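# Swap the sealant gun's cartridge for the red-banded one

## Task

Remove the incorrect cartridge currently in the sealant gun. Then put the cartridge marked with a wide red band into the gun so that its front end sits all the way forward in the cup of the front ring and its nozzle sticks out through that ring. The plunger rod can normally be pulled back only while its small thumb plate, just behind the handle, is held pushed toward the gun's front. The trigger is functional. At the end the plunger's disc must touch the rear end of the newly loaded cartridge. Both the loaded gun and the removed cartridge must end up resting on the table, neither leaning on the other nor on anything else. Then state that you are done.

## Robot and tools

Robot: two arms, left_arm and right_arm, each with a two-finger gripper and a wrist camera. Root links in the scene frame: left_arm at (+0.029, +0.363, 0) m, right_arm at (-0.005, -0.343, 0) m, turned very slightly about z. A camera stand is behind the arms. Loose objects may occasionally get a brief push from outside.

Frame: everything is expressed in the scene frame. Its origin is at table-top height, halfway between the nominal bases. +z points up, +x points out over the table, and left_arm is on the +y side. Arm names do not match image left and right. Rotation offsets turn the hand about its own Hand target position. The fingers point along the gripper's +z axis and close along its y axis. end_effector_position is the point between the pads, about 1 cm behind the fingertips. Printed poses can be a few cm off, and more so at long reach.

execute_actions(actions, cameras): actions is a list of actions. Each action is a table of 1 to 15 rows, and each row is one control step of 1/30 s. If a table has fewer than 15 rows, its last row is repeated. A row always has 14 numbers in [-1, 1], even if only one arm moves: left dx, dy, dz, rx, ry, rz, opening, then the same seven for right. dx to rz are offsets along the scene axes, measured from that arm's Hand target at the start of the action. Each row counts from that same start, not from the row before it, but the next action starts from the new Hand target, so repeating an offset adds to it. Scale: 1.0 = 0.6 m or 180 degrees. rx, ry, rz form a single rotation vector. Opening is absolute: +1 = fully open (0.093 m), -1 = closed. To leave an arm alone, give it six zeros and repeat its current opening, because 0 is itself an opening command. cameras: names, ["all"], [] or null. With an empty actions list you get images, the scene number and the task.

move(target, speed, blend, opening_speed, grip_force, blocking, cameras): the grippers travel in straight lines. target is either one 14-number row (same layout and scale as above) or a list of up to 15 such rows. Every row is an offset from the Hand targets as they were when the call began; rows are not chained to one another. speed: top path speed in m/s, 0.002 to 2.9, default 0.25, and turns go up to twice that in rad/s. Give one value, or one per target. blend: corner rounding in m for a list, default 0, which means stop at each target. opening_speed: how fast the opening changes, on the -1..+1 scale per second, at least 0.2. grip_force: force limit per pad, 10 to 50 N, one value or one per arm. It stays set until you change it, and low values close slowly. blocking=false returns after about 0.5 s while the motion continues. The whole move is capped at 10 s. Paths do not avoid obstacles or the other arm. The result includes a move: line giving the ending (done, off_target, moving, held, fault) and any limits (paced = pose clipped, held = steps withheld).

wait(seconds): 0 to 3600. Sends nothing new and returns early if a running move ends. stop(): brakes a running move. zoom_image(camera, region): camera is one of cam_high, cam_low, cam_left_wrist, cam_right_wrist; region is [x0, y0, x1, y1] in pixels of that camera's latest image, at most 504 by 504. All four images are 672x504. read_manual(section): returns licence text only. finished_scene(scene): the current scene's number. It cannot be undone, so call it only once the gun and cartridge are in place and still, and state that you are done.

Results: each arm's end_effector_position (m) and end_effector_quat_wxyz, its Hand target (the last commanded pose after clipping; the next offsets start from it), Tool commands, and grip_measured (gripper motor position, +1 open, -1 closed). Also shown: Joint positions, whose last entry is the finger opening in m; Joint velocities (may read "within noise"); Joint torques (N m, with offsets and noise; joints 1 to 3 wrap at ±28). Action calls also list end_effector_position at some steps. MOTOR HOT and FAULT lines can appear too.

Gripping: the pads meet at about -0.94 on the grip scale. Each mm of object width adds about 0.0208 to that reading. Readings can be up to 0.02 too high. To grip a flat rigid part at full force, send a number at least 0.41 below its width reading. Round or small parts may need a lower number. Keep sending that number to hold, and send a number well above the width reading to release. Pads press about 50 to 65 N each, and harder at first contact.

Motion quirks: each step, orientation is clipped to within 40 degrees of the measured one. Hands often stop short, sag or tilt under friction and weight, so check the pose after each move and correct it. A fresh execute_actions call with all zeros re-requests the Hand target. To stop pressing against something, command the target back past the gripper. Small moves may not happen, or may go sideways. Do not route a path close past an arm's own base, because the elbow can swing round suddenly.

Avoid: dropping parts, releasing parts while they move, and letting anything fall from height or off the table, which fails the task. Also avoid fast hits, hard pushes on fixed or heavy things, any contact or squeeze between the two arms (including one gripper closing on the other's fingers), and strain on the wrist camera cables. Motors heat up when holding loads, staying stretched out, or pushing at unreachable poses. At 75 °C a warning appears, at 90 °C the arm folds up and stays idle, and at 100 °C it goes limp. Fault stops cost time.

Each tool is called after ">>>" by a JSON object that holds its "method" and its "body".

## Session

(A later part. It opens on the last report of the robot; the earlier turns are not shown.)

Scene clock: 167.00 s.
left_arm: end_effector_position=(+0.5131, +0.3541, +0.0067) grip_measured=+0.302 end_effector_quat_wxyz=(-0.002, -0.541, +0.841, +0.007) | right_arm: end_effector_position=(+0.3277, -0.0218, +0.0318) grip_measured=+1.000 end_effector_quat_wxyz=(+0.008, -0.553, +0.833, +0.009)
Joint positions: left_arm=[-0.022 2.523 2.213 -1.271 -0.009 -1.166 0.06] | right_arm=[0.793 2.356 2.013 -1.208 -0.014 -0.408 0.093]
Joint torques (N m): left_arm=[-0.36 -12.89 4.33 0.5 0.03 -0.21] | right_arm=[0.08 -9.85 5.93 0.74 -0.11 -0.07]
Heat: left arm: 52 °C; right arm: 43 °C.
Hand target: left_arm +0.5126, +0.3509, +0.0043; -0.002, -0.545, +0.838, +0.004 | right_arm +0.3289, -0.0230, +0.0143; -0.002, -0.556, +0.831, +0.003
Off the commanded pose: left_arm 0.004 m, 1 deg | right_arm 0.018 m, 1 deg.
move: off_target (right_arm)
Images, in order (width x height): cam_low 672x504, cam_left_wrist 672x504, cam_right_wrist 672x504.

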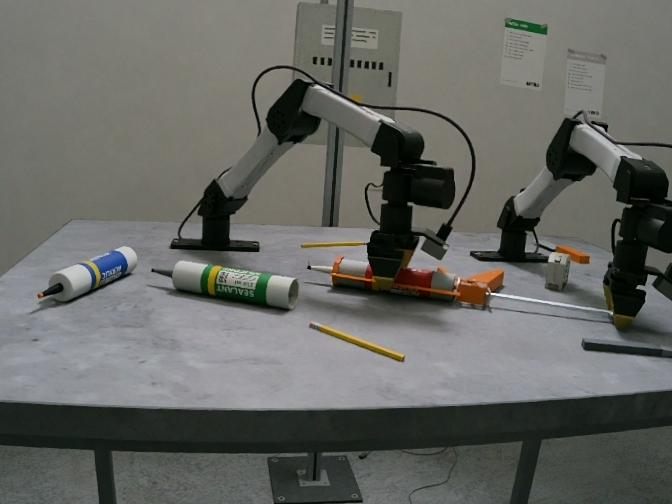

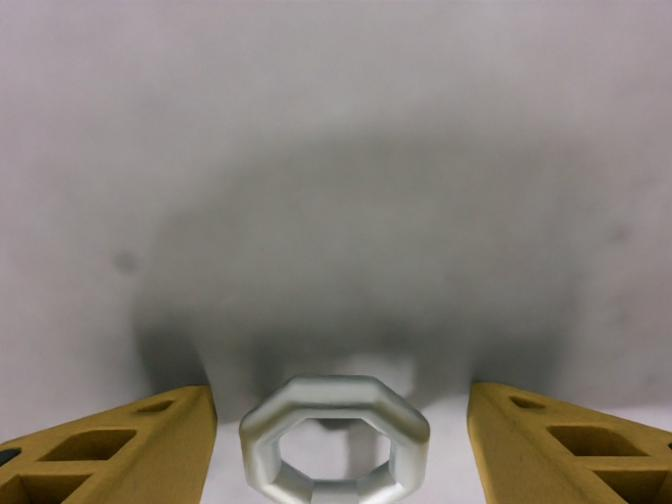

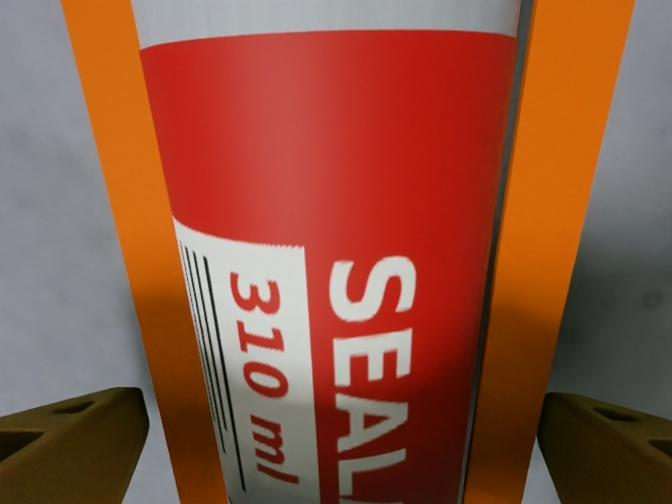

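>>> {"method": "move", "body": {"target": [0,0,0.004,0,0,0,-0.7,0,0,0,0,0,0,0.25], "opening_speed": 1.5, "cameras": ["cam_right_wrist","cam_low","cam_left_wrist"]}}

Scene clock: 169.13 s.
left_arm: end_effector_position=(+0.5117, +0.3541, +0.0067) grip_measured=-0.381 end_effector_quat_wxyz=(-0.004, -0.543, +0.840, +0.008) | right_arm: end_effector_position=(+0.3282, -0.0218, +0.0317) grip_measured=+0.537 end_effector_quat_wxyz=(+0.009, -0.554, +0.833, +0.008)
Joint positions: left_arm=[-0.022 2.523 2.213 -1.277 -0.009 -1.169 0.027] | right_arm=[0.793 2.357 2.013 -1.206 -0.012 -0.411 0.071]
Joint torques (N m): left_arm=[-0.32 -12.96 4.83 0.47 0.02 -0.14] | right_arm=[0.08 -9.94 5.91 0.72 -0.13 -0.03]
Heat: left arm: 52 °C; right arm: 43 °C.
Hand target: left_arm +0.5127, +0.3509, +0.0067; -0.002, -0.546, +0.838, +0.004 | right_arm +0.3289, -0.0229, +0.0144; -0.002, -0.556, +0.831, +0.003
Off the commanded pose: left_arm 0.003 m, 1 deg | right_arm 0.017 m, 1 deg.
move: done
Images, in order (width x height): cam_low 672x504, cam_left_wrist 672x504, cam_right_wrist 672x504.

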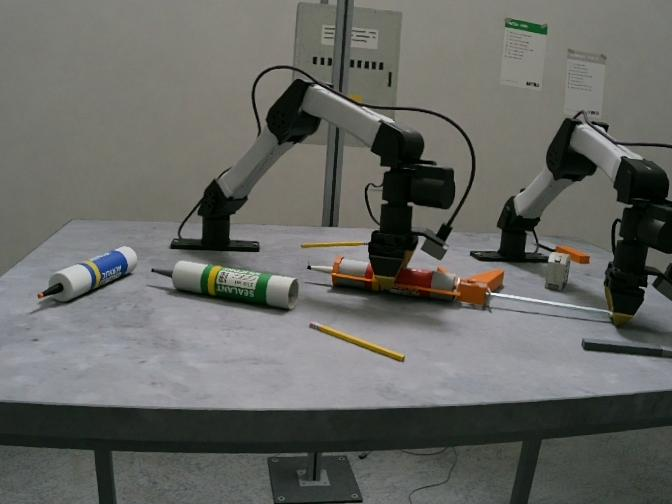

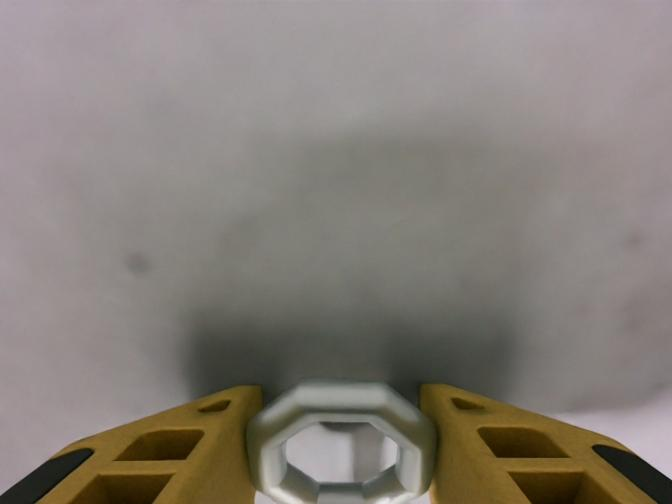

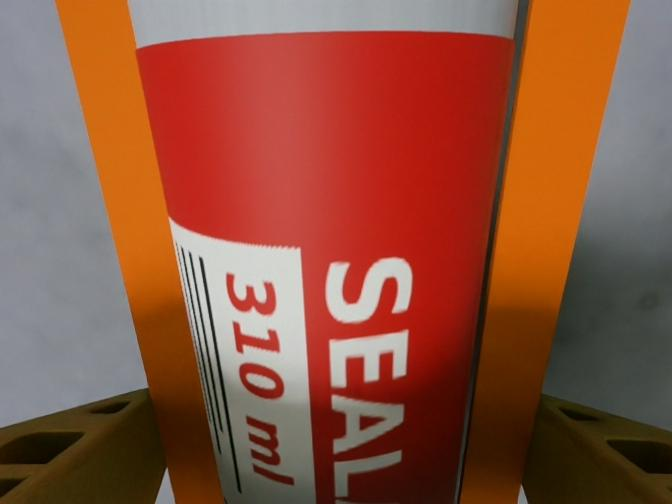

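>>> {"method": "move", "body": {"target": [-0.0081,-0.0183,0,0,0,0,-0.7,0.0237,0.0533,0.0,0,0,0,0.25], "speed": 0.05, "cameras": ["cam_low"]}}

>>> {"method": "zoom_image", "body": {"camera": "cam_low", "region": [430, 250, 520, 320]}}

Scene clock: 170.80 s.
left_arm: end_effector_position=(+0.5115, +0.3581, +0.0062) grip_measured=-0.367 end_effector_quat_wxyz=(+0.008, -0.548, +0.836, +0.017) | right_arm: end_effector_position=(+0.3330, -0.0166, +0.0318) grip_measured=+0.544 end_effector_quat_wxyz=(-0.031, -0.560, +0.828, -0.015)
Joint positions: left_arm=[-0.024 2.506 2.18 -1.25 -0.037 -1.185 0.028] | right_arm=[0.804 2.515 2.296 -1.419 0.018 -0.413 0.071]
Joint torques (N m): left_arm=[-1.96 -13.59 3.97 0.41 0.28 -0.21] | right_arm=[1.5 -9.44 8.69 1.26 -0.38 0.29]
Heat: left arm: 53 °C; right arm: 43 °C.
Hand target: left_arm +0.5079, +0.3399, +0.0068; -0.002, -0.545, +0.838, +0.004 | right_arm +0.3431, +0.0091, +0.0142; -0.002, -0.556, +0.831, +0.003
Off the commanded pose: left_arm 0.019 m, 2 deg | right_arm 0.033 m, 4 deg.
move: off_target (left_arm, right_arm)

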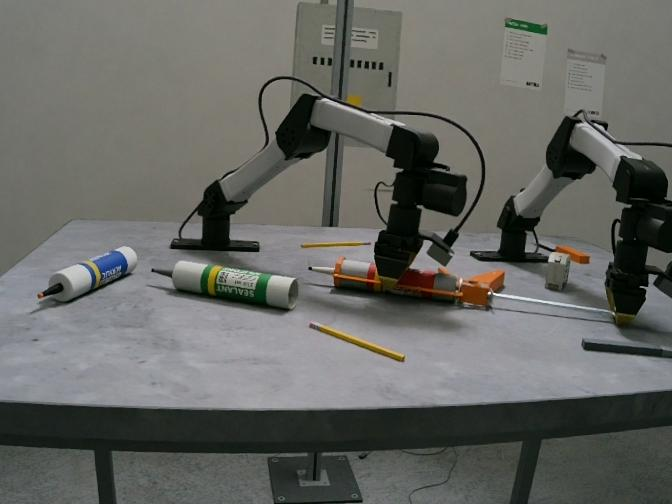

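Scaled by 5.600.

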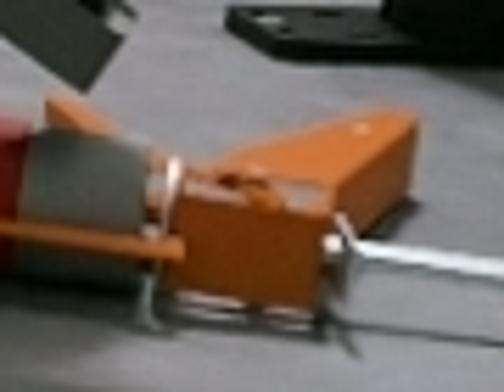

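>>> {"method": "move", "body": {"target": [-0.0068,-0.0152,0,0,0,0,-0.7,0.0136,0.0305,0.0,0,0,0,0.25], "speed": 0.05, "cameras": ["cam_low"]}}

>>> {"method": "zoom_image", "body": {"camera": "cam_low", "region": [430, 250, 520, 320]}}

Scene clock: 172.33 s.
left_arm: end_effector_position=(+0.5105, +0.3622, +0.0064) grip_measured=-0.367 end_effector_quat_wxyz=(+0.022, -0.553, +0.832, +0.028) | right_arm: end_effector_position=(+0.3364, -0.0130, +0.0322) grip_measured=+0.544 end_effector_quat_wxyz=(-0.057, -0.562, +0.825, -0.030)
Joint positions: left_arm=[-0.027 2.489 2.147 -1.226 -0.071 -1.199 0.028] | right_arm=[0.812 2.67 2.587 -1.61 0.038 -0.412 0.071]
Joint torques (N m): left_arm=[-3.15 -13.39 3.86 0.34 0.55 -0.24] | right_arm=[2.11 -10.26 9.11 1.62 -0.57 0.39]
Heat: left arm: 53 °C; right arm: 43 °C.
Hand target: left_arm +0.5038, +0.3308, +0.0068; -0.002, -0.546, +0.838, +0.004 | right_arm +0.3511, +0.0274, +0.0141; -0.002, -0.556, +0.831, +0.003
Off the commanded pose: left_arm 0.032 m, 4 deg | right_arm 0.047 m, 7 deg.
joint read past its limit (right arm) — joint 4 (wrist pitch), lower limit.
move: off_target (left_arm, right_arm)

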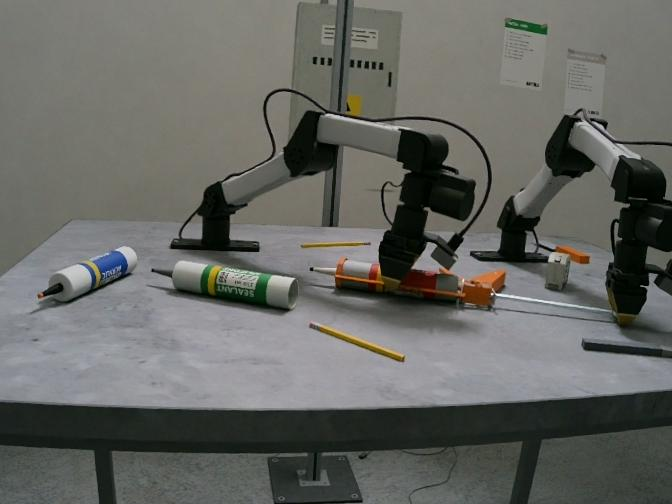

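Scaled by 5.600.

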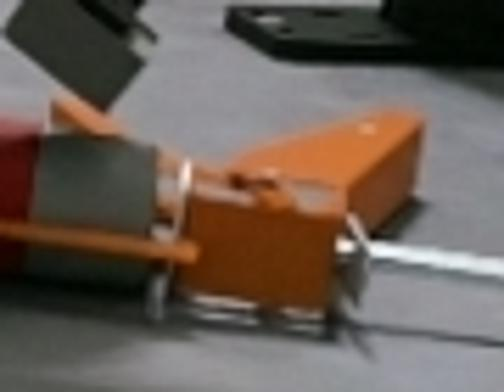

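>>> {"method": "move", "body": {"target": [-0.0102,-0.0228,0,0,0,0,-0.7,0.0102,0.0228,0.0,0,0,0,0.25], "speed": 0.05, "cameras": ["cam_low"]}}

>>> {"method": "zoom_image", "body": {"camera": "cam_low", "region": [430, 250, 520, 320]}}

Scene clock: 173.83 s.
left_arm: end_effector_position=(+0.5205, +0.3817, +0.0085) grip_measured=-0.366 end_effector_quat_wxyz=(+0.079, -0.559, +0.823, +0.061) | right_arm: end_effector_position=(+0.3555, +0.0124, +0.0327) grip_measured=+0.544 end_effector_quat_wxyz=(-0.006, -0.571, +0.821, -0.007)
Joint positions: left_arm=[-0.028 2.47 2.108 -1.152 -0.193 -1.215 0.028] | right_arm=[0.812 2.774 2.801 -1.612 0.011 -0.432 0.071]
Joint torques (N m): left_arm=[-5.19 -14.13 3.78 -0.16 1.49 -0.43] | right_arm=[3.06 -9.4 10.13 1.16 -0.33 0.74]
Heat: left arm: 53 °C; right arm: 44 °C.
Hand target: left_arm +0.4977, +0.3171, +0.0068; -0.002, -0.546, +0.838, +0.004 | right_arm +0.3573, +0.0411, +0.0142; -0.002, -0.556, +0.831, +0.003
Off the commanded pose: left_arm 0.068 m, 12 deg | right_arm 0.034 m, 2 deg.
joint read past its limit (right arm) — joint 4 (wrist pitch), lower limit.
move: off_target (left_arm, right_arm)

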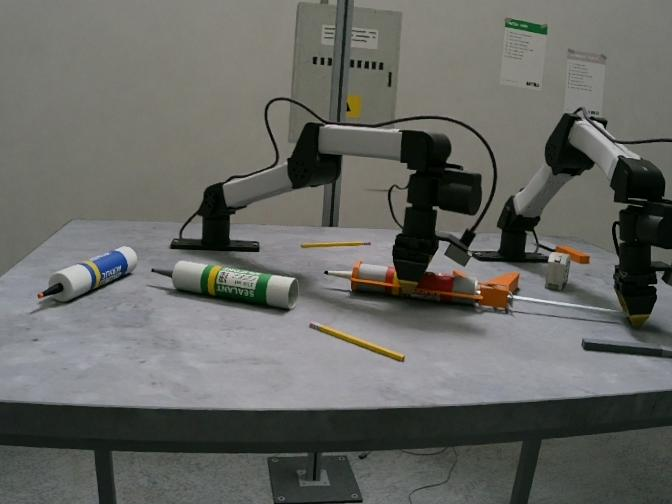

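Scaled by 5.600.

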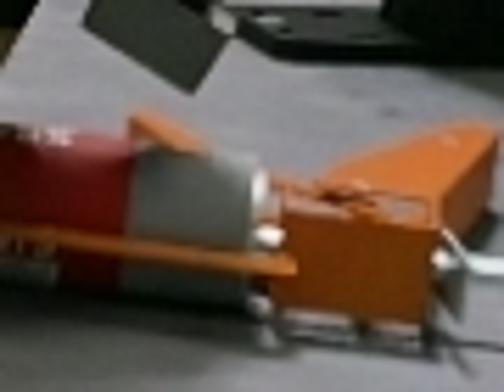

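>>> {"method": "zoom_image", "body": {"camera": "cam_low", "region": [320, 245, 400, 305]}}

>>> {"method": "zoom_image", "body": {"camera": "cam_low", "region": [455, 260, 500, 310]}}

Scaled by 6.300.

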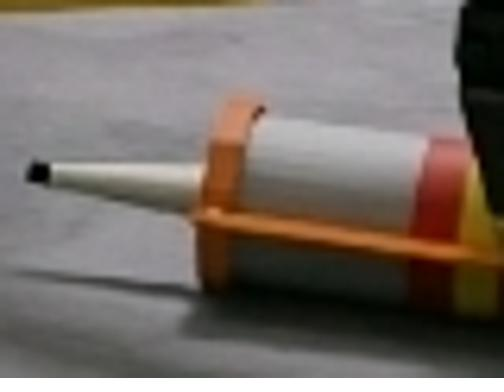

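Scaled by 10.080.

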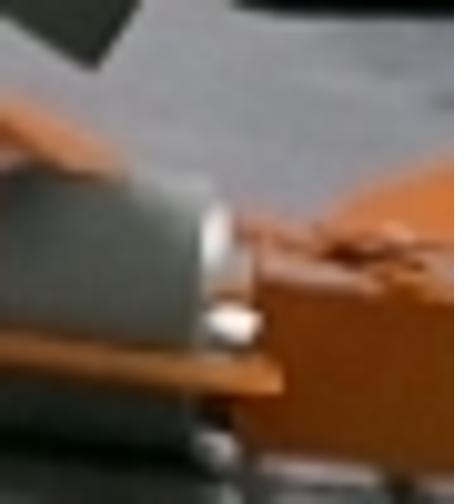

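>>> {"method": "move", "body": {"target": [[0.038,0.1077,0.003,0,0,0,-0.7,-0.003,-0.048,0.012,0,0,0,0.25],[0.038,0.1077,0.003,0,0,0,0.3,-0.003,-0.048,0.012,0,0,0,0.25]], "speed": 0.06, "opening_speed": 1.5, "cameras": ["cam_low","cam_high","cam_left_wrist","cam_right_wrist"]}}

>>> {"method": "zoom_image", "body": {"camera": "cam_low", "region": [455, 260, 525, 310]}}

Scene clock: 177.77 s.
left_arm: end_effector_position=(+0.5193, +0.3808, +0.0116) grip_measured=+0.298 end_effector_quat_wxyz=(+0.003, -0.549, +0.836, +0.005) | right_arm: end_effector_position=(+0.3534, +0.0101, +0.0313) grip_measured=+0.544 end_effector_quat_wxyz=(-0.006, -0.569, +0.822, -0.001)
Joint positions: left_arm=[0.032 2.546 2.276 -1.301 -0.011 -1.131 0.06] | right_arm=[0.808 2.695 2.64 -1.528 -0.001 -0.432 0.071]
Joint torques (N m): left_arm=[0.39 -11.22 7.24 0.29 0.06 0.17] | right_arm=[-0.02 -14.11 3.84 0.87 -0.24 0.35]
Heat: left arm: 54 °C; right arm: 46 °C.
Hand target: left_arm +0.5205, +0.3818, +0.0087; -0.002, -0.545, +0.838, +0.004 | right_arm +0.3554, +0.0123, +0.0214; -0.002, -0.556, +0.831, +0.003
Off the commanded pose: left_arm 0.003 m, 1 deg | right_arm 0.010 m, 2 deg.
move: done; target 2's new opening was sent with left_arm's hand 0.004 m and 3 deg from that target

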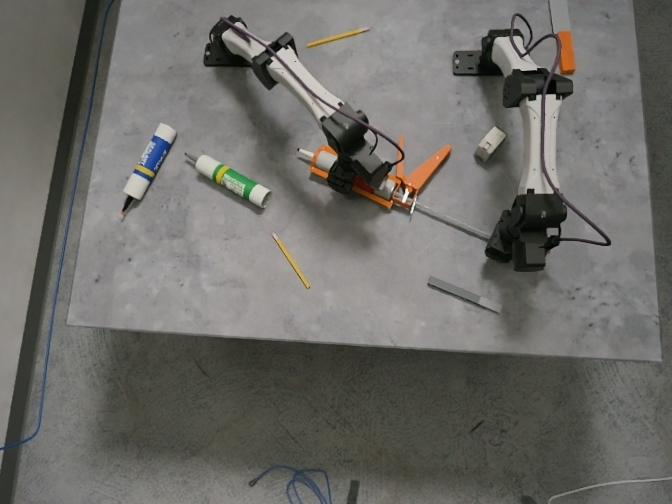

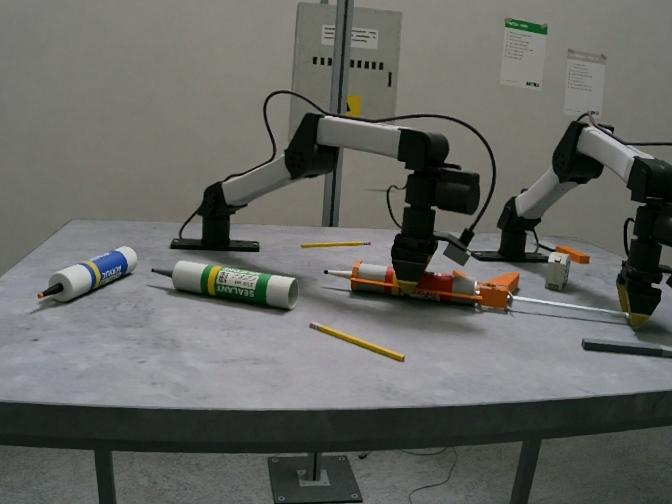

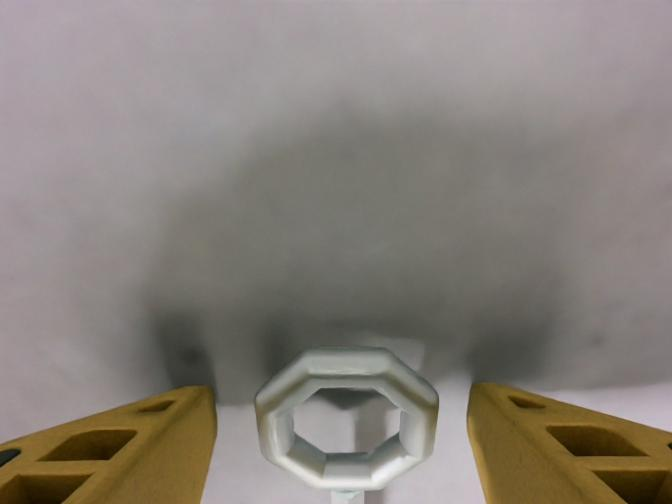

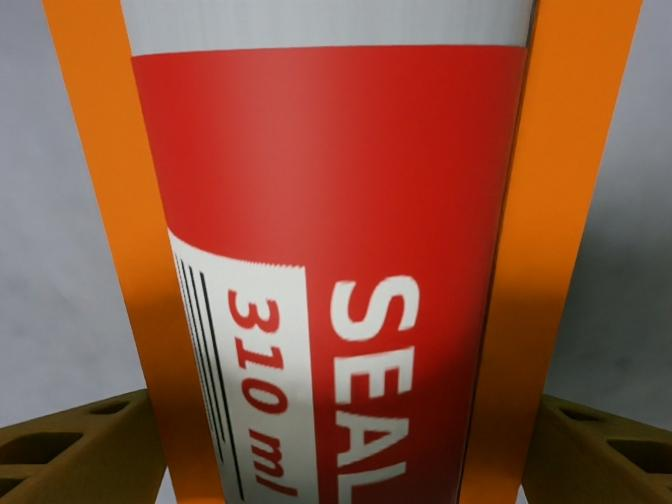

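Scaled by 7.200.

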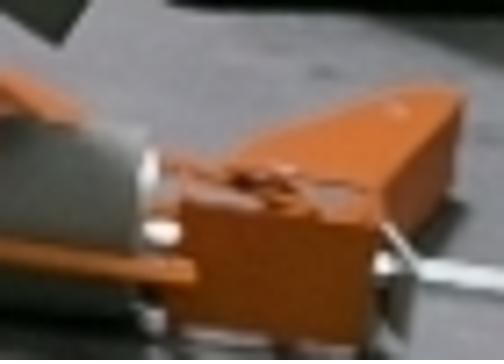

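>>> {"method": "move", "body": {"target": [[0,0,0.2,0,0,0,0.3,0,0,0,0,0,0,1.0],[0,0,0.2,0,0,0,0.3,0,0,0.2,0,0,0,1.0]], "speed": 0.15, "opening_speed": 1.0, "cameras": ["cam_low","cam_high","cam_left_wrist","cam_right_wrist"]}}

>>> {"method": "zoom_image", "body": {"camera": "cam_low", "region": [315, 245, 535, 330]}}

Scene clock: 180.77 s.
left_arm: end_effector_position=(+0.5204, +0.3808, +0.1147) grip_measured=+0.298 end_effector_quat_wxyz=(+0.044, -0.549, +0.835, -0.021) | right_arm: end_effector_position=(+0.3582, +0.0146, +0.1251) grip_measured=+1.000 end_effector_quat_wxyz=(+0.084, -0.558, +0.825, +0.016)
Joint positions: left_arm=[0.032 2.49 2.583 -1.567 -0.011 -1.131 0.06] | right_arm=[0.808 2.534 2.701 -1.567 0 -0.411 0.093]
Joint torques (N m): left_arm=[0.4 -14.09 6.23 0.52 0.04 0.15] | right_arm=[0.03 -16.32 6.63 0.64 -0.23 0.12]
Heat: left arm: 55 °C; right arm: 48 °C.
Hand target: left_arm +0.5205, +0.3818, +0.1286; -0.002, -0.546, +0.838, +0.004 | right_arm +0.3555, +0.0123, +0.1414; -0.002, -0.556, +0.831, +0.003
Off the commanded pose: left_arm 0.014 m, 6 deg | right_arm 0.017 m, 10 deg.
joint sent to its limit (left arm) — joint 4 (wrist pitch), lower limit. The joint targets are off in orientation, not in position.
joint sent to its limit (right arm) — joint 4 (wrist pitch), lower limit. The joint targets are off in orientation, not in position.
move: off_target (left_arm, right_arm)

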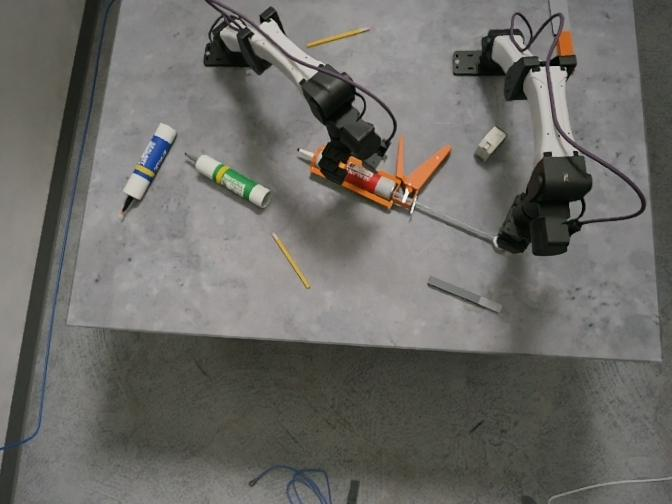

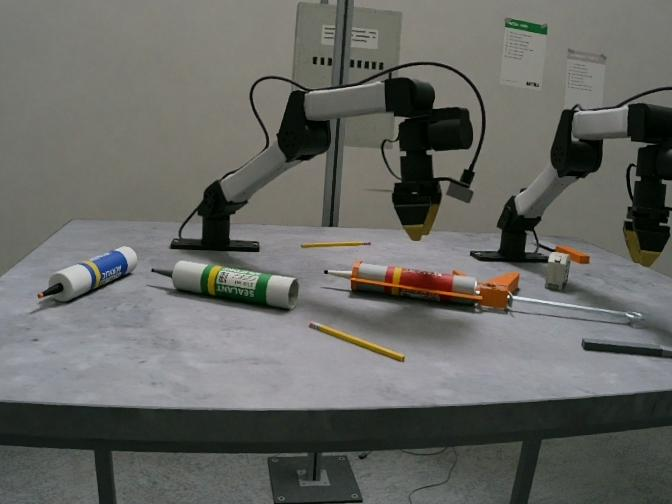

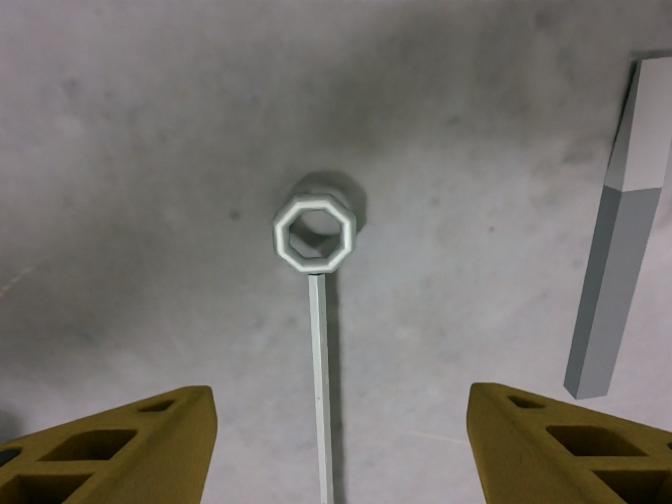

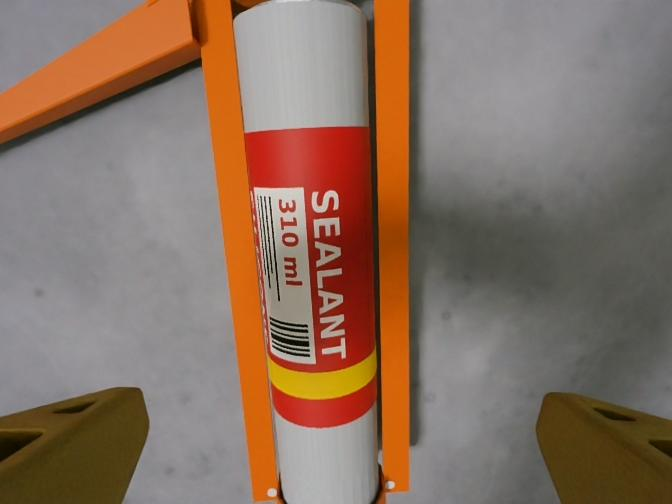

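Scaled by 2.291.

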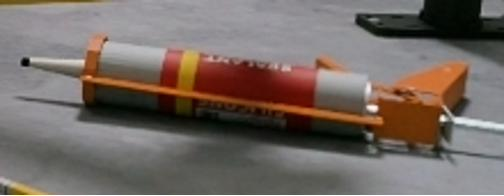

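>>> {"method": "zoom_image", "body": {"camera": "cam_right_wrist", "region": [180, 0, 430, 60]}}

>>> {"method": "zoom_image", "body": {"camera": "cam_low", "region": [455, 260, 525, 320]}}

>>> {"method": "zoom_image", "body": {"camera": "cam_low", "region": [315, 245, 385, 305]}}

>>> {"method": "zoom_image", "body": {"camera": "cam_high", "region": [280, 120, 520, 280]}}

Scaled by 2.016.

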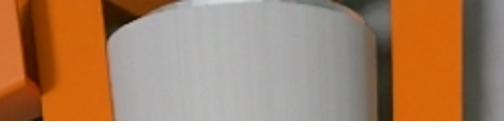

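Scaled by 7.200.

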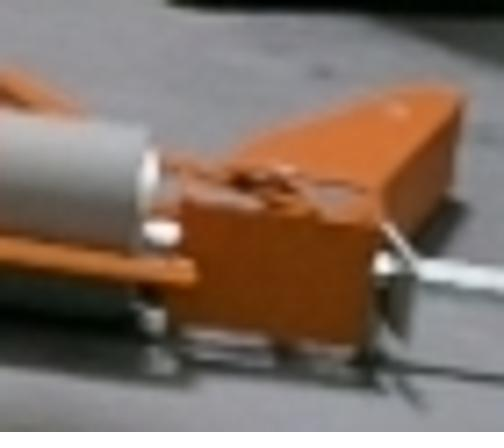

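Scaled by 7.200.

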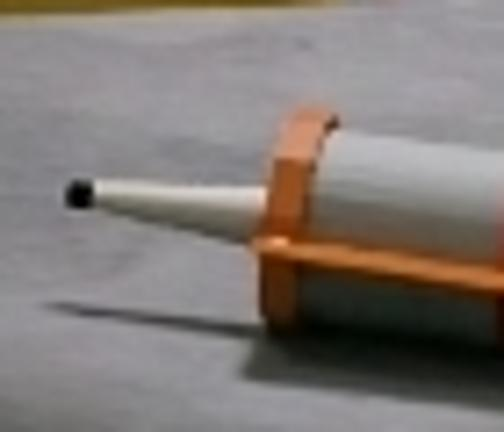

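Scaled by 2.100.

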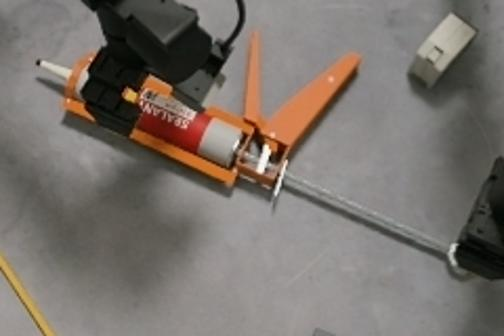

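>>> {"method": "move", "body": {"target": [0,0,0,0,0,0,0.3,-0.055,-0.12,0.0,0,0,0,1.0], "speed": 0.2, "cameras": ["cam_high","cam_right_wrist"]}}

>>> {"method": "zoom_image", "body": {"camera": "cam_right_wrist", "region": [220, 280, 460, 480]}}

>>> {"method": "zoom_image", "body": {"camera": "cam_high", "region": [280, 120, 520, 280]}}

Scene clock: 185.43 s.
left_arm: end_effector_position=(+0.5204, +0.3808, +0.1147) grip_measured=+0.298 end_effector_quat_wxyz=(+0.044, -0.549, +0.835, -0.021) | right_arm: end_effector_position=(+0.3270, -0.0569, +0.1258) grip_measured=+1.000 end_effector_quat_wxyz=(-0.006, -0.552, +0.834, +0.001)
Joint positions: left_arm=[0.032 2.49 2.583 -1.567 -0.011 -1.131 0.06] | right_arm=[0.74 2.298 2.288 -1.572 -0.003 -0.459 0.093]
Joint torques (N m): left_arm=[0.34 -14.08 6.35 0.49 0.04 0.15] | right_arm=[0.2 -15.86 5.52 0.33 -0.21 -0.08]
Heat: left arm: 56 °C; right arm: 52 °C.
Hand target: left_arm +0.5205, +0.3818, +0.1286; -0.002, -0.546, +0.838, +0.004 | right_arm +0.3225, -0.0598, +0.1415; -0.002, -0.556, +0.831, +0.003
Off the commanded pose: left_arm 0.014 m, 6 deg | right_arm 0.017 m, 1 deg.
joint sent to its limit (left arm) — joint 4 (wrist pitch), lower limit. The joint targets are off in orientation, not in position.
joint sent to its limit (right arm) — joint 4 (wrist pitch), lower limit. The joint targets still meet the commanded pose.
move: off_target (right_arm)

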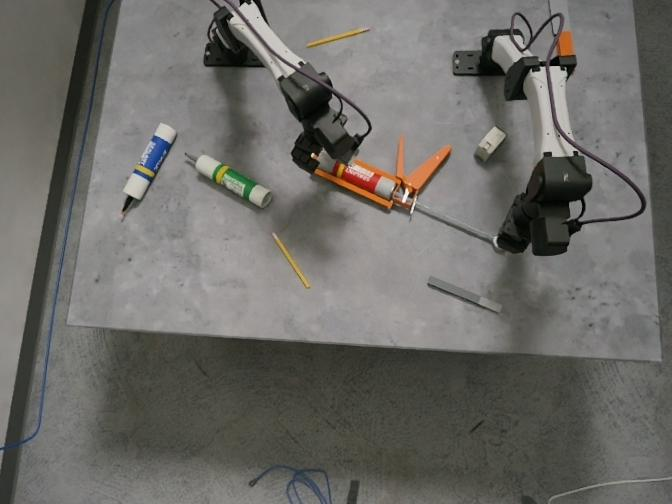

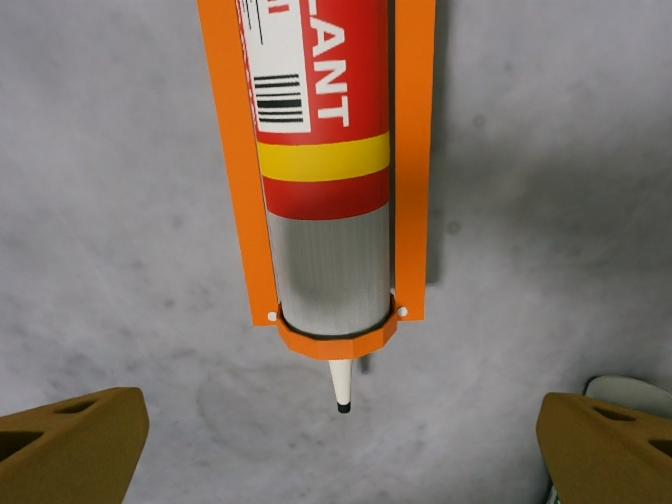

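Scaled by 2.100.

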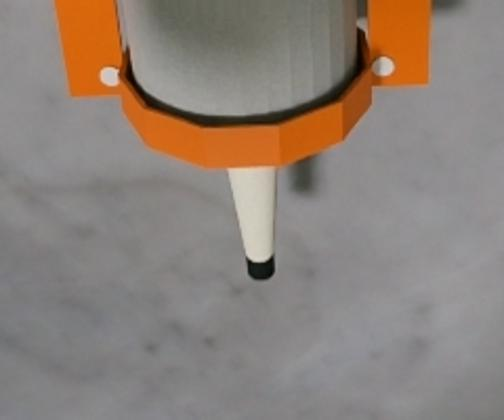

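Scaled by 2.100.

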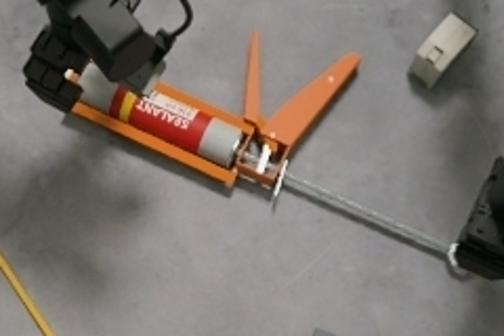

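>>> {"method": "finished_scene", "body": {"scene": 2}}

The scene is finished: the task was done.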